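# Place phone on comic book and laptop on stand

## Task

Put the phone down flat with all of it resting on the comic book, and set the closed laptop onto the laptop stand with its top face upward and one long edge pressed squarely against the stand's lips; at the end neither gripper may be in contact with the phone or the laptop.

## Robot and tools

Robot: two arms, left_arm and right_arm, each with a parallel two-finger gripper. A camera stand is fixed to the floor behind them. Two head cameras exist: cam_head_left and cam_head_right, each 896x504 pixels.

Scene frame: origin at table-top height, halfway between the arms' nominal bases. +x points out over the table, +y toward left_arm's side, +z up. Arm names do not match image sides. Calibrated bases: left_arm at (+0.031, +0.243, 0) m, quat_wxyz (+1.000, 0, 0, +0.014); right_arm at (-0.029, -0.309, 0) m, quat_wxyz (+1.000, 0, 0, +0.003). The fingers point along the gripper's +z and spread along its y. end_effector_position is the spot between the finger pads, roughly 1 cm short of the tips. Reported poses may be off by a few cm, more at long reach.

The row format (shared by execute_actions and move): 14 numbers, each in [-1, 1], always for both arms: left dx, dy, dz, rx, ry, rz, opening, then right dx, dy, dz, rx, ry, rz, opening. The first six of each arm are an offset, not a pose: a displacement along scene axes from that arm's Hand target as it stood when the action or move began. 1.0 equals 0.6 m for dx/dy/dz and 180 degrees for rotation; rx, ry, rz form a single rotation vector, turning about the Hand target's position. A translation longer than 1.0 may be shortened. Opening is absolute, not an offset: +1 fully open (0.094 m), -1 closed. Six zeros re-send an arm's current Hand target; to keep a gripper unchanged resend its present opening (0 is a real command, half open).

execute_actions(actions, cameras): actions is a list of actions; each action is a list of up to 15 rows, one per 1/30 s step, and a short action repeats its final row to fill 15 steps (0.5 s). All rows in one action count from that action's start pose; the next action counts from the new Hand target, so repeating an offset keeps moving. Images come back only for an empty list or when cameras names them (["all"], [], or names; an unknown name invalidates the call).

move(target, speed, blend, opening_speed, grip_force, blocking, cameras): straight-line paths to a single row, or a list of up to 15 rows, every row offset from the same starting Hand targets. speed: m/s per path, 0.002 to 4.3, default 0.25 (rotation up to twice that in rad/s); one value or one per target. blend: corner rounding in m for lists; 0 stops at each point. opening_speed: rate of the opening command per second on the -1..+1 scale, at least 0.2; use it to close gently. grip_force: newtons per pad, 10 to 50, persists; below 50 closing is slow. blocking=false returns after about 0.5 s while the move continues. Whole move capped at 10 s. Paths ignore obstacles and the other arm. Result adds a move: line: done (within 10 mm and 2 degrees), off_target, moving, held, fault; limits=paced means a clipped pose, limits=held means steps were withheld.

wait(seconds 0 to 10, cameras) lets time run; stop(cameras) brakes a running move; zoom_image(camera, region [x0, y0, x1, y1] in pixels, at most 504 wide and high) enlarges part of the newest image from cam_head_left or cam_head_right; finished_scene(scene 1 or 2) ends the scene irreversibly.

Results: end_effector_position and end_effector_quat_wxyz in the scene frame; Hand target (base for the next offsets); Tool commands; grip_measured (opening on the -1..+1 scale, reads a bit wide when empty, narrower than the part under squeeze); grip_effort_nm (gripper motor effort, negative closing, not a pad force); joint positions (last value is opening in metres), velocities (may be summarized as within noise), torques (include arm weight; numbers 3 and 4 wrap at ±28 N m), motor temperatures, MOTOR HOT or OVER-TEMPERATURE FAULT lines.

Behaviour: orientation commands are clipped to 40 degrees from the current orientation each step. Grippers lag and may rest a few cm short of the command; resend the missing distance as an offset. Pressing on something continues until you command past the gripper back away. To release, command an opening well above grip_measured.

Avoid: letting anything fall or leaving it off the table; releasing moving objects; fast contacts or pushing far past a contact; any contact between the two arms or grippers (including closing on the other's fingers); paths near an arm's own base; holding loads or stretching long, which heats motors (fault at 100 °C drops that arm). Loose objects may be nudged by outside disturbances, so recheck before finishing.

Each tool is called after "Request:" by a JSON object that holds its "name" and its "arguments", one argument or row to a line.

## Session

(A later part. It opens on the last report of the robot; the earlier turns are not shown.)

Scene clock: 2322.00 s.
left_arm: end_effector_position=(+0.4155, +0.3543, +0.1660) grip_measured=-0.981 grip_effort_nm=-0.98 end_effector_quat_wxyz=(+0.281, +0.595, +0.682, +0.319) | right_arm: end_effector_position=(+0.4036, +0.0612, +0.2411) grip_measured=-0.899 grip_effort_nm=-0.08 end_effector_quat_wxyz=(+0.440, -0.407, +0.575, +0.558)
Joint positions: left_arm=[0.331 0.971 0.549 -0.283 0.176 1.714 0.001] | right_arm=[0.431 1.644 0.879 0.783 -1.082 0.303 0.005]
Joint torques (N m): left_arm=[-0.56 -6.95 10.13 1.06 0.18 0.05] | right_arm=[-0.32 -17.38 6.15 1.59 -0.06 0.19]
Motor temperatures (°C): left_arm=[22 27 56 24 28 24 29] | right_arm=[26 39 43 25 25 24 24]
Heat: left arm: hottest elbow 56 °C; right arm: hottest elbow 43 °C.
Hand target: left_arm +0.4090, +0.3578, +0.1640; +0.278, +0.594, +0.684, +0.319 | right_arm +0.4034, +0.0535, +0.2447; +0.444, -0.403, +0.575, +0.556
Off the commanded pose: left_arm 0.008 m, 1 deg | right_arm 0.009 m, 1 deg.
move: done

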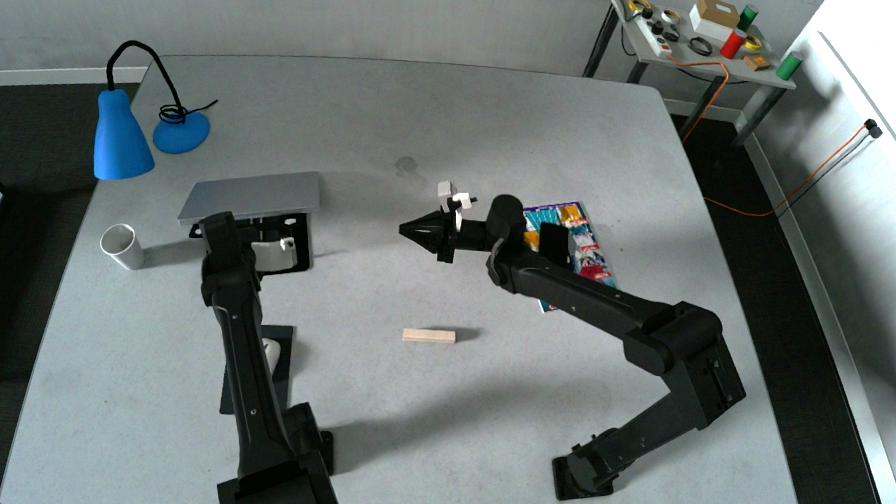

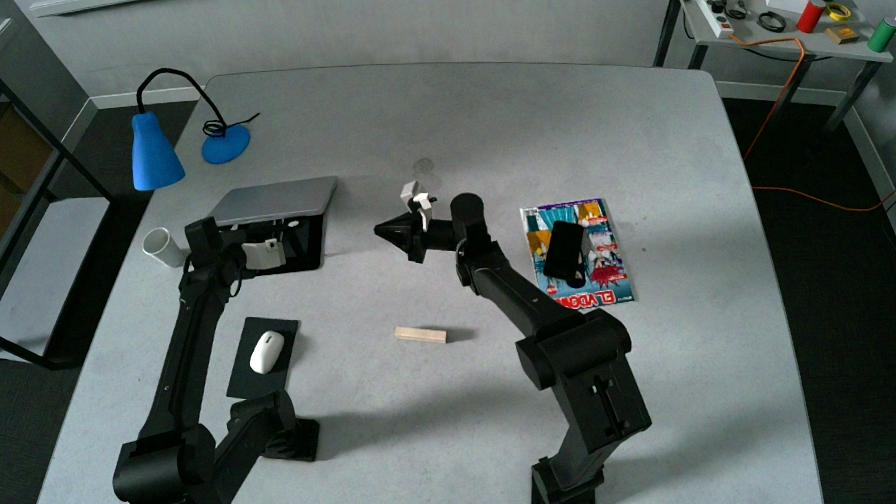

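Request:
{"name": "move", "arguments": {
  "target": [
    [-0.015, 0.2337, 0.06, -0.2275, 0.1984, 0.4239, -1, 0.061, 0.2108, -0.1245, -0.1724, -0.0837, 0.0425, -0.95],
    [0.045, 0.2337, -0.1317, -0.2275, 0.1984, 0.4239, -1, 0.09, 0.3275, -0.2412, -0.1724, -0.0837, 0.0425, -0.95]
  ],
  "speed": [0.4, 0.12],
  "blend": [0.03, 0],
  "cameras": ["all"]
}}

Request:
{"name": "zoom_image", "arguments": {
  "camera": "cam_head_left",
  "region": [150, 130, 350, 290]
}}

Request:
{"name": "zoom_image", "arguments": {
  "camera": "cam_head_right",
  "region": [150, 130, 350, 290]
}}

Scene clock: 2360.70 s.
left_arm: end_effector_position=(+0.4339, +0.5087, +0.0974) grip_measured=-0.981 grip_effort_nm=-0.98 end_effector_quat_wxyz=(+0.007, -0.006, +1.000, +0.007) | right_arm: end_effector_position=(+0.4444, +0.2303, +0.0904) grip_measured=-0.949 grip_effort_nm=-0.08 end_effector_quat_wxyz=(-0.337, +0.610, -0.624, -0.353)
Joint positions: left_arm=[0.554 1.676 1.259 -1.135 -0.003 0.571 0.001] | right_arm=[0.684 2.01 1.425 -0.191 -0.727 -0.543 0.002]
Joint torques (N m): left_arm=[-3.08 -15.09 8.09 0.49 0.11 -0.06] | right_arm=[1.2 -21.36 12.18 1.7 -0.23 0.2]
Motor temperatures (°C): left_arm=[22 27 50 24 28 24 29] | right_arm=[26 40 44 25 25 24 24]
Heat: left arm: hottest elbow 50 °C; right arm: hottest elbow 44 °C.
Hand target: left_arm +0.4361, +0.4981, +0.0851; +0.000, +0.000, +1.000, +0.000 | right_arm +0.4573, +0.2500, +0.0999; -0.354, +0.612, -0.612, -0.354
Off the commanded pose: left_arm 0.017 m, 1 deg | right_arm 0.025 m, 2 deg.
move: off_target (left_arm, right_arm)

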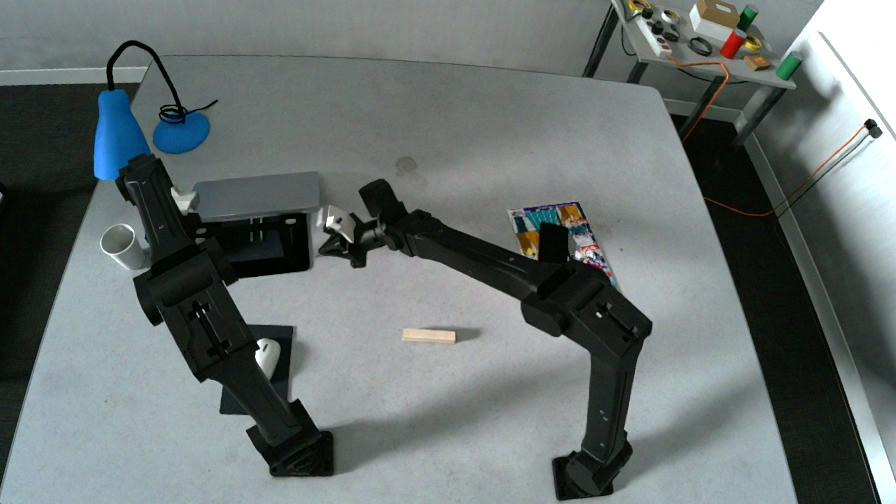

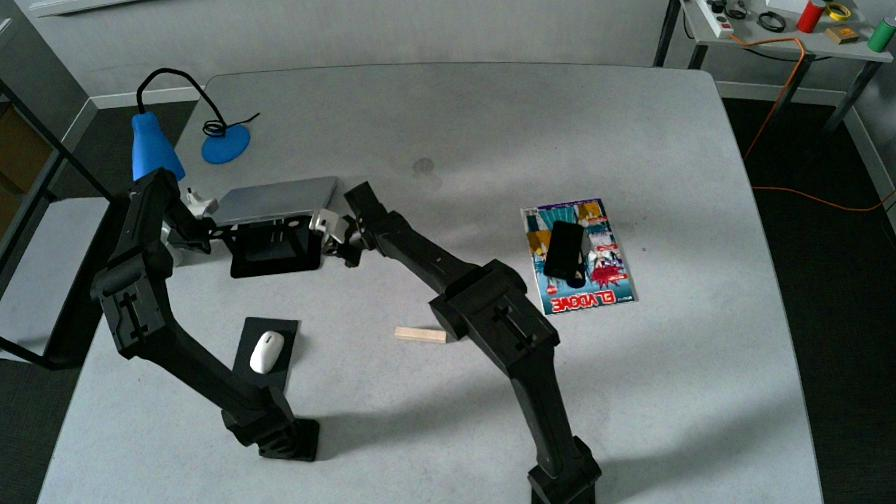

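Scaled by 2.520.

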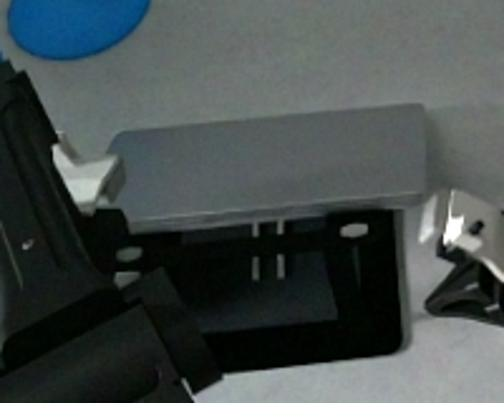

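Scaled by 2.520.

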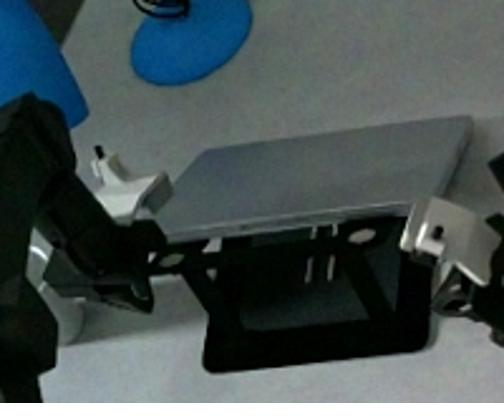

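Request:
{"name": "execute_actions", "arguments": {
  "actions": []
}}

Scene clock: 2377.83 s.
left_arm: end_effector_position=(+0.4339, +0.5087, +0.0974) grip_measured=-0.981 grip_effort_nm=-0.99 end_effector_quat_wxyz=(+0.007, -0.006, +1.000, +0.007) | right_arm: end_effector_position=(+0.4444, +0.2303, +0.0904) grip_measured=-0.949 grip_effort_nm=-0.08 end_effector_quat_wxyz=(-0.337, +0.610, -0.624, -0.353)
Joint positions: left_arm=[0.554 1.676 1.259 -1.135 -0.003 0.571 0.001] | right_arm=[0.684 2.01 1.425 -0.191 -0.727 -0.543 0.002]
Joint velocities: within noise
Joint torques (N m): left_arm=[-2.37 -15.68 8.01 0.72 0.12 -0.09] | right_arm=[1.14 -21.13 12.16 1.68 -0.22 0.21]
Motor temperatures (°C): left_arm=[22 28 48 24 28 24 29] | right_arm=[26 40 46 25 24 24 24]
Heat: left arm: hottest elbow 48 °C; right arm: hottest elbow 46 °C.
Hand target: left_arm +0.4361, +0.4981, +0.0851; +0.000, +0.000, +1.000, +0.000 | right_arm +0.4573, +0.2500, +0.0999; -0.354, +0.612, -0.612, -0.354
Tool commands: left_gripper/opening=-1.0 right_gripper/opening=-0.95
Off the commanded pose: left_arm 0.017 m, 1 deg | right_arm 0.025 m, 2 deg.

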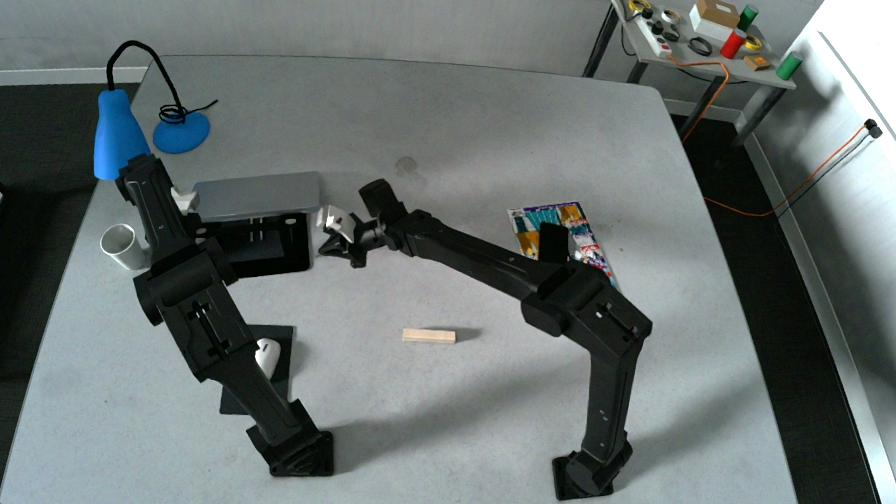

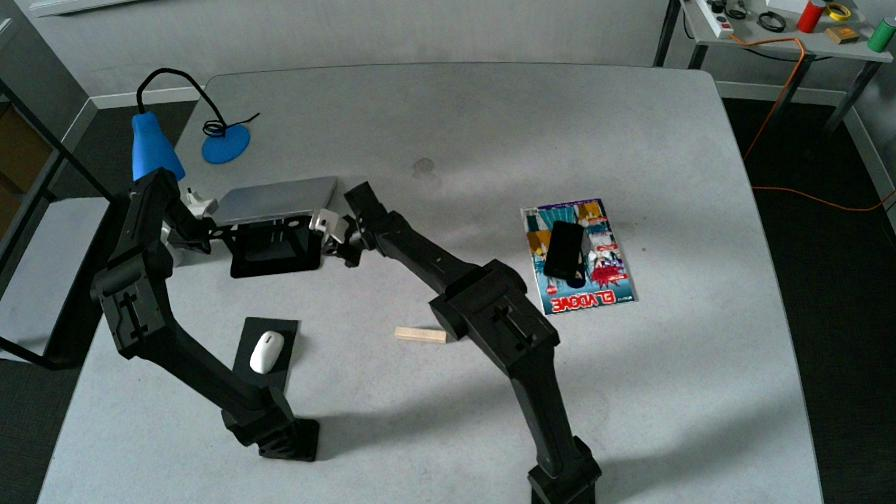

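Request:
{"name": "zoom_image", "arguments": {
  "camera": "cam_head_right",
  "region": [180, 150, 380, 300]
}}

Request:
{"name": "zoom_image", "arguments": {
  "camera": "cam_head_left",
  "region": [150, 150, 350, 300]
}}

Scaled by 2.520.

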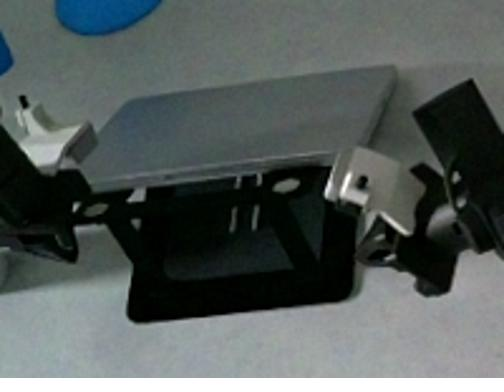

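Scaled by 2.520.

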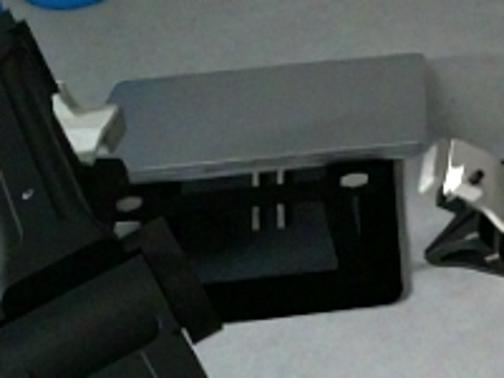

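Request:
{"name": "move", "arguments": {
  "target": [0.0583, -0.0167, 0, 0, 0, 0, -1, 0.1, 0.0333, 0, 0, 0, 0, -0.95],
  "speed": 0.06,
  "cameras": ["all"]
}}

Scene clock: 2409.53 s.
left_arm: end_effector_position=(+0.4448, +0.5085, +0.0867) grip_measured=-0.981 grip_effort_nm=-0.98 end_effector_quat_wxyz=(-0.002, -0.028, +1.000, +0.008) | right_arm: end_effector_position=(+0.4973, +0.2636, +0.0973) grip_measured=-0.949 grip_effort_nm=-0.08 end_effector_quat_wxyz=(-0.344, +0.612, -0.616, -0.357)
Joint positions: left_arm=[0.537 1.717 1.284 -1.133 -0.015 0.51 0.001] | right_arm=[0.671 2.143 1.668 -0.291 -0.747 -0.557 0.002]
Joint torques (N m): left_arm=[-5.83 -14.86 12.81 -0.16 0.59 0.03] | right_arm=[-0.15 -23.12 12.83 0.7 -0.37 0.11]
Heat: left arm: hottest elbow 46 °C; right arm: hottest elbow 49 °C.
Hand target: left_arm +0.4711, +0.4879, +0.0851; +0.000, +0.000, +1.000, +0.000 | right_arm +0.5172, +0.2700, +0.0997; -0.354, +0.612, -0.612, -0.354
Off the commanded pose: left_arm 0.033 m, 3 deg | right_arm 0.021 m, 1 deg.
move: off_target (left_arm, right_arm)

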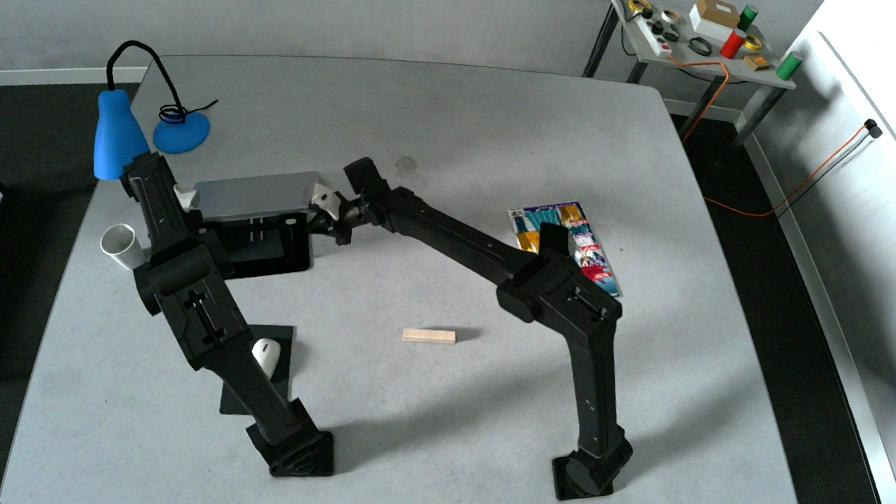

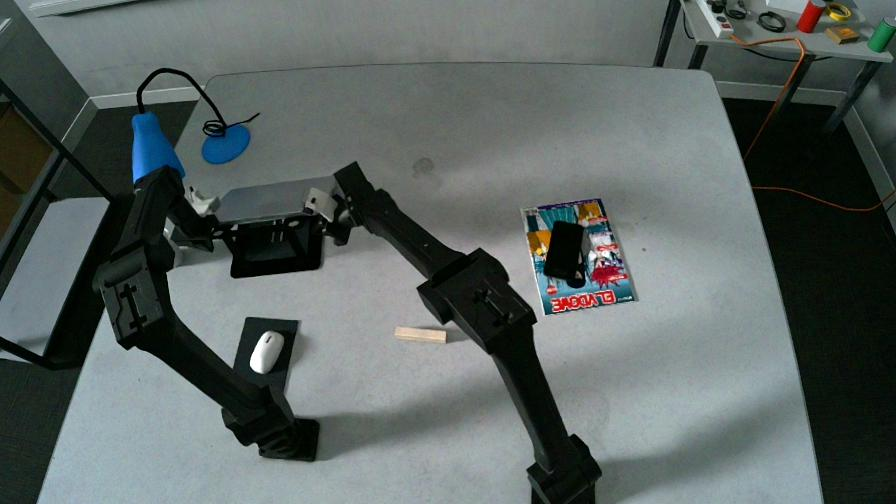

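Request:
{"name": "zoom_image", "arguments": {
  "camera": "cam_head_right",
  "region": [180, 150, 380, 300]
}}

Request:
{"name": "zoom_image", "arguments": {
  "camera": "cam_head_left",
  "region": [150, 150, 350, 300]
}}

Scaled by 2.520.

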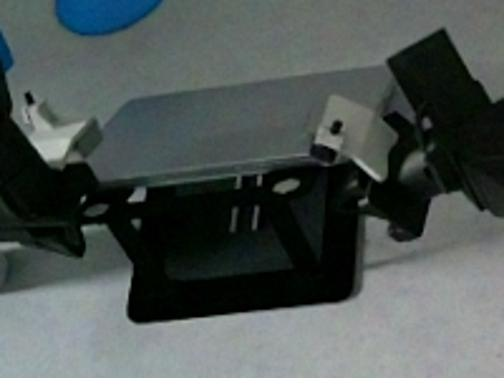

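Scaled by 2.520.

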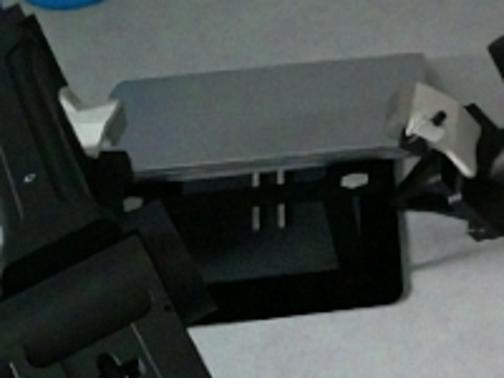

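Request:
{"name": "move", "arguments": {
  "target": [0.0333, 0, 0, 0, 0, 0, -1, 0.0167, 0, 0, 0, 0, 0, -0.95],
  "speed": 0.04,
  "cameras": ["all"]
}}

Request:
{"name": "zoom_image", "arguments": {
  "camera": "cam_head_right",
  "region": [180, 150, 380, 300]
}}

Request:
{"name": "zoom_image", "arguments": {
  "camera": "cam_head_left",
  "region": [150, 150, 350, 300]
}}

Scene clock: 2417.90 s.
left_arm: end_effector_position=(+0.4541, +0.5090, +0.0860) grip_measured=-0.981 grip_effort_nm=-0.98 end_effector_quat_wxyz=(-0.010, -0.027, +1.000, +0.005) | right_arm: end_effector_position=(+0.5034, +0.2651, +0.0980) grip_measured=-0.949 grip_effort_nm=-0.07 end_effector_quat_wxyz=(-0.342, +0.614, -0.615, -0.358)
Joint positions: left_arm=[0.527 1.747 1.322 -1.158 -0.019 0.502 0.001] | right_arm=[0.666 2.159 1.699 -0.316 -0.756 -0.567 0.002]
Joint torques (N m): left_arm=[-6.48 -13.92 14.28 0.18 0.73 -0.11] | right_arm=[-0.5 -23.12 13.24 1.09 -0.28 0.12]
Heat: left arm: hottest elbow 46 °C; right arm: hottest elbow 50 °C.
Hand target: left_arm +0.4911, +0.4880, +0.0850; -0.001, +0.000, +1.000, +0.000 | right_arm +0.5274, +0.2699, +0.0999; -0.354, +0.612, -0.613, -0.354
Off the commanded pose: left_arm 0.043 m, 3 deg | right_arm 0.024 m, 1 deg.
move: off_target (left_arm, right_arm)

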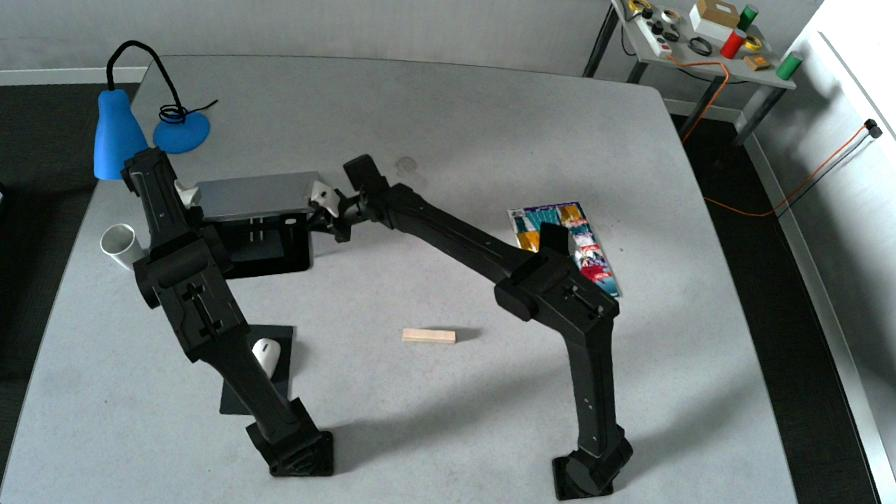

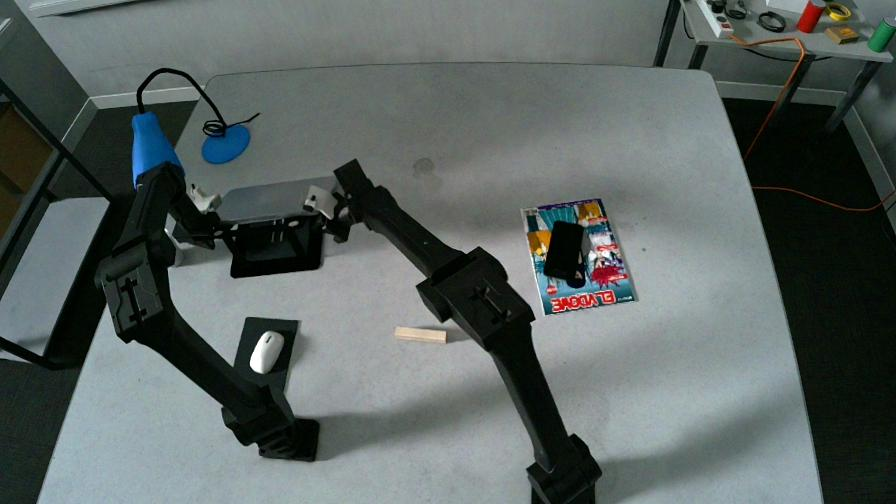

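Scaled by 2.520.

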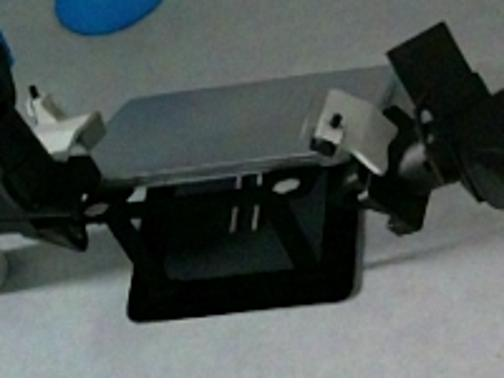

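Scaled by 2.520.

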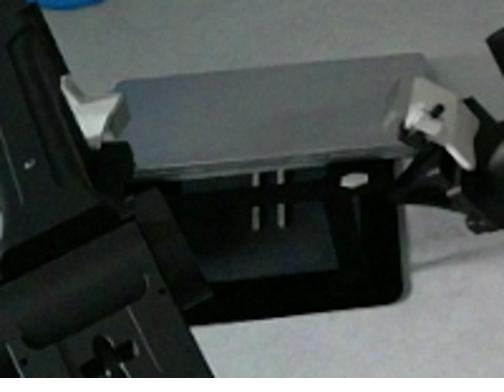

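Request:
{"name": "move", "arguments": {
  "target": [0.04, 0, 0, 0, 0, 0, -1, 0.0333, 0, 0, 0, 0, 0, -0.95],
  "speed": 0.04,
  "cameras": ["all"]
}}

Request:
{"name": "zoom_image", "arguments": {
  "camera": "cam_head_right",
  "region": [180, 150, 380, 300]
}}

Request:
{"name": "zoom_image", "arguments": {
  "camera": "cam_head_left",
  "region": [150, 150, 350, 300]
}}

Scene clock: 2432.83 s.
left_arm: end_effector_position=(+0.4747, +0.5055, +0.0867) grip_measured=-0.981 grip_effort_nm=-0.97 end_effector_quat_wxyz=(-0.016, -0.024, +1.000, +0.003) | right_arm: end_effector_position=(+0.5214, +0.2636, +0.0988) grip_measured=-0.949 grip_effort_nm=-0.05 end_effector_quat_wxyz=(-0.340, +0.614, -0.615, -0.360)
Joint positions: left_arm=[0.5 1.792 1.387 -1.19 -0.02 0.48 0.001] | right_arm=[0.647 2.194 1.767 -0.366 -0.773 -0.587 0.002]
Joint torques (N m): left_arm=[-6.3 -14.97 15.17 0.31 0.81 -0.08] | right_arm=[-0.38 -23.36 13.83 0.98 -0.14 0.13]
Motor temperatures (°C): left_arm=[23 29 47 24 28 24 29] | right_arm=[26 42 53 25 24 23 24]
Heat: left arm: hottest elbow 47 °C; right arm: hottest elbow 53 °C.
Hand target: left_arm +0.5151, +0.4880, +0.0852; +0.000, +0.000, +1.000, +0.000 | right_arm +0.5472, +0.2700, +0.0999; -0.354, +0.612, -0.612, -0.354
Off the commanded pose: left_arm 0.044 m, 3 deg | right_arm 0.027 m, 2 deg.
move: off_target (left_arm, right_arm)

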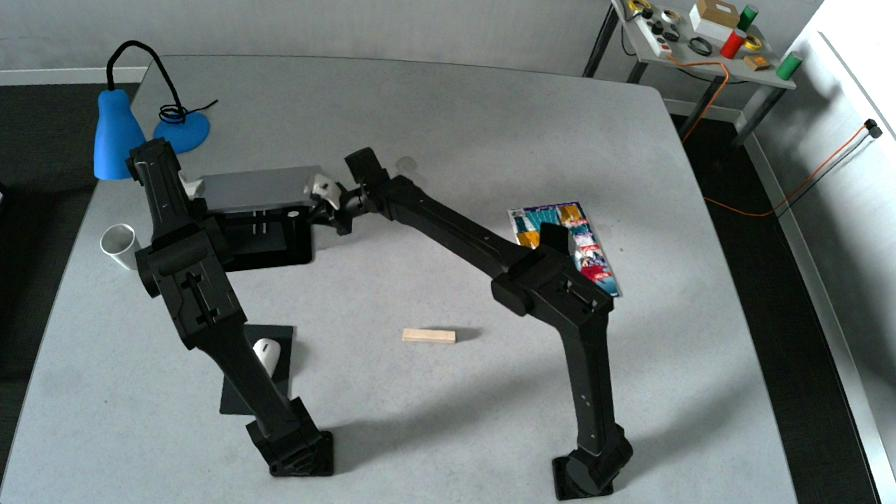

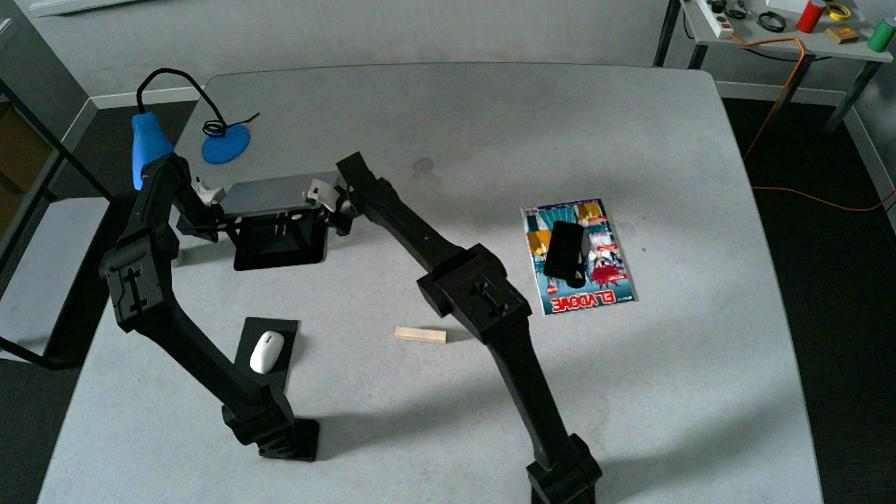

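Scaled by 2.520.

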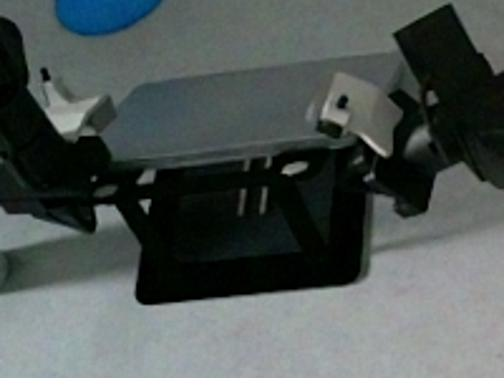

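Scaled by 2.520.

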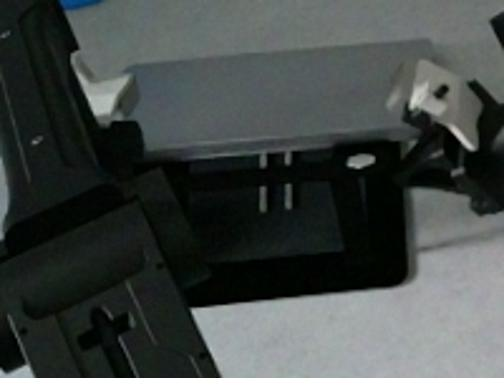

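Request:
{"name": "move", "arguments": {
  "target": [
    [-0.1167, 0, 0, 0, 0, 0, -1, -0.0833, 0, 0, 0, 0, 0, -0.95],
    [-0.2, -0.05, 0.25, 0, 0, 0, -1, -0.1167, -0.1833, 0.0, 0, 0, 0, -0.95]
  ],
  "speed": 0.12,
  "blend": [0.02, 0],
  "cameras": ["all"]
}}

Request:
{"name": "zoom_image", "arguments": {
  "camera": "cam_head_right",
  "region": [180, 150, 380, 300]
}}

Request:
{"name": "zoom_image", "arguments": {
  "camera": "cam_head_left",
  "region": [150, 150, 350, 300]
}}

Scene clock: 2445.77 s.
left_arm: end_effector_position=(+0.3783, +0.4511, +0.2035) grip_measured=-0.981 grip_effort_nm=-0.98 end_effector_quat_wxyz=(-0.033, -0.006, +0.999, -0.017) | right_arm: end_effector_position=(+0.4743, +0.1659, +0.0892) grip_measured=-0.949 grip_effort_nm=-0.04 end_effector_quat_wxyz=(-0.340, +0.611, -0.618, -0.358)
Joint positions: left_arm=[0.511 1.459 1.291 -1.477 -0.004 0.527 0.001] | right_arm=[0.567 1.988 1.39 -0.25 -0.82 -0.662 0.002]
Joint torques (N m): left_arm=[-1.79 -14.97 16.32 -0.06 0.13 0.11] | right_arm=[-0.21 -24.59 6.71 1.59 -0.42 0.04]
Heat: left arm: hottest elbow 49 °C; right arm: hottest elbow 53 °C.
Hand target: left_arm +0.3951, +0.4581, +0.2351; +0.000, +0.000, +1.000, +0.000 | right_arm +0.4772, +0.1599, +0.0997; -0.353, +0.612, -0.613, -0.354
Off the commanded pose: left_arm 0.037 m, 4 deg | right_arm 0.012 m, 2 deg.
move: off_target (left_arm, right_arm)

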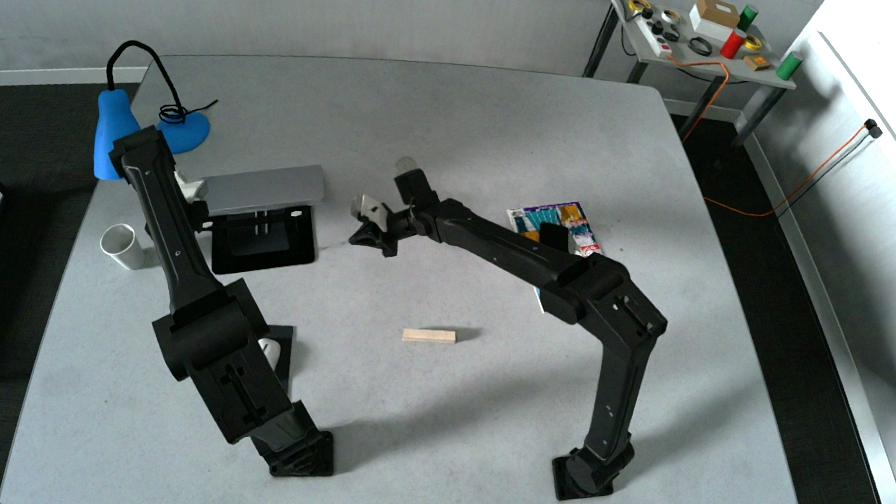

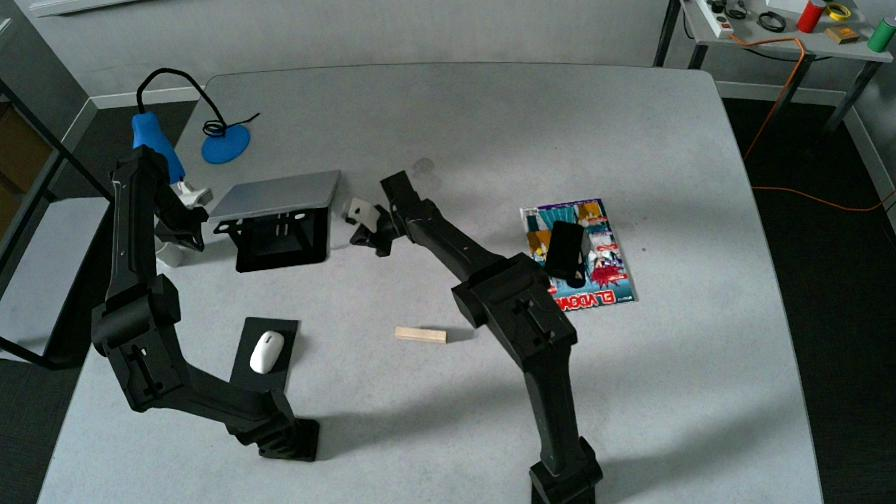

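Scaled by 2.520.

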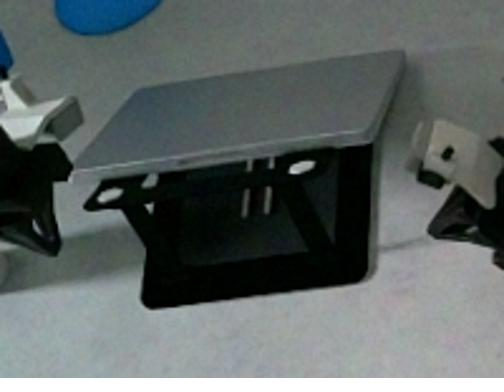

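Scaled by 2.520.

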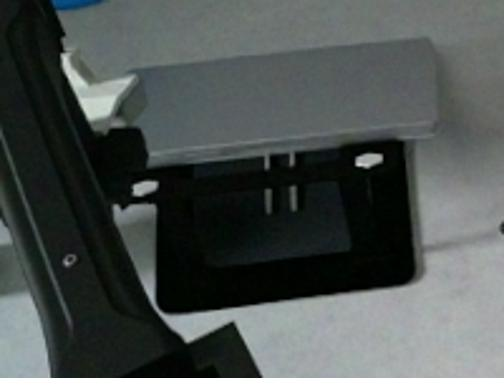

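Request:
{"name": "zoom_image", "arguments": {
  "camera": "cam_head_right",
  "region": [200, 160, 350, 235]
}}

Request:
{"name": "zoom_image", "arguments": {
  "camera": "cam_head_left",
  "region": [195, 155, 345, 230]
}}

Scaled by 3.360.

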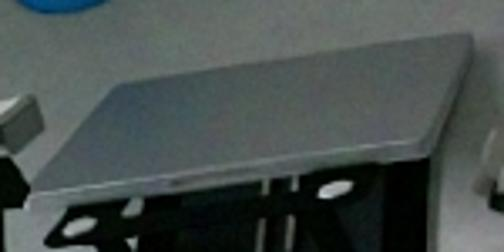

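Scaled by 3.360.

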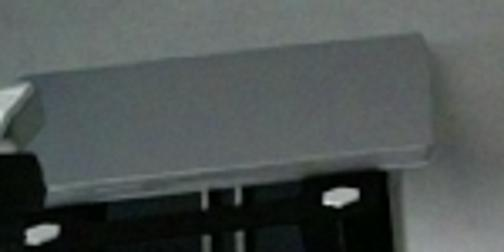

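Request:
{"name": "zoom_image", "arguments": {
  "camera": "cam_head_right",
  "region": [500, 180, 660, 330]
}}

Scaled by 3.150.

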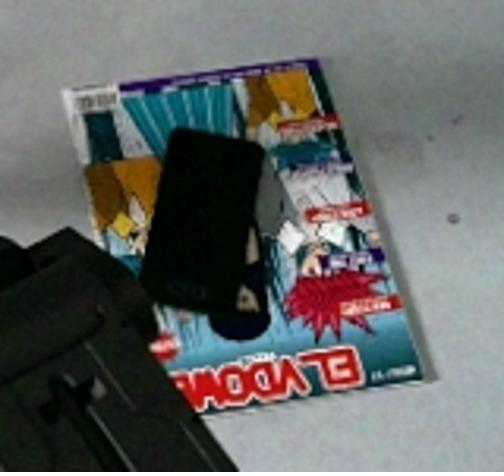

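Request:
{"name": "finished_scene", "arguments": {
  "scene": 1
}}

The scene is finished: the task was done.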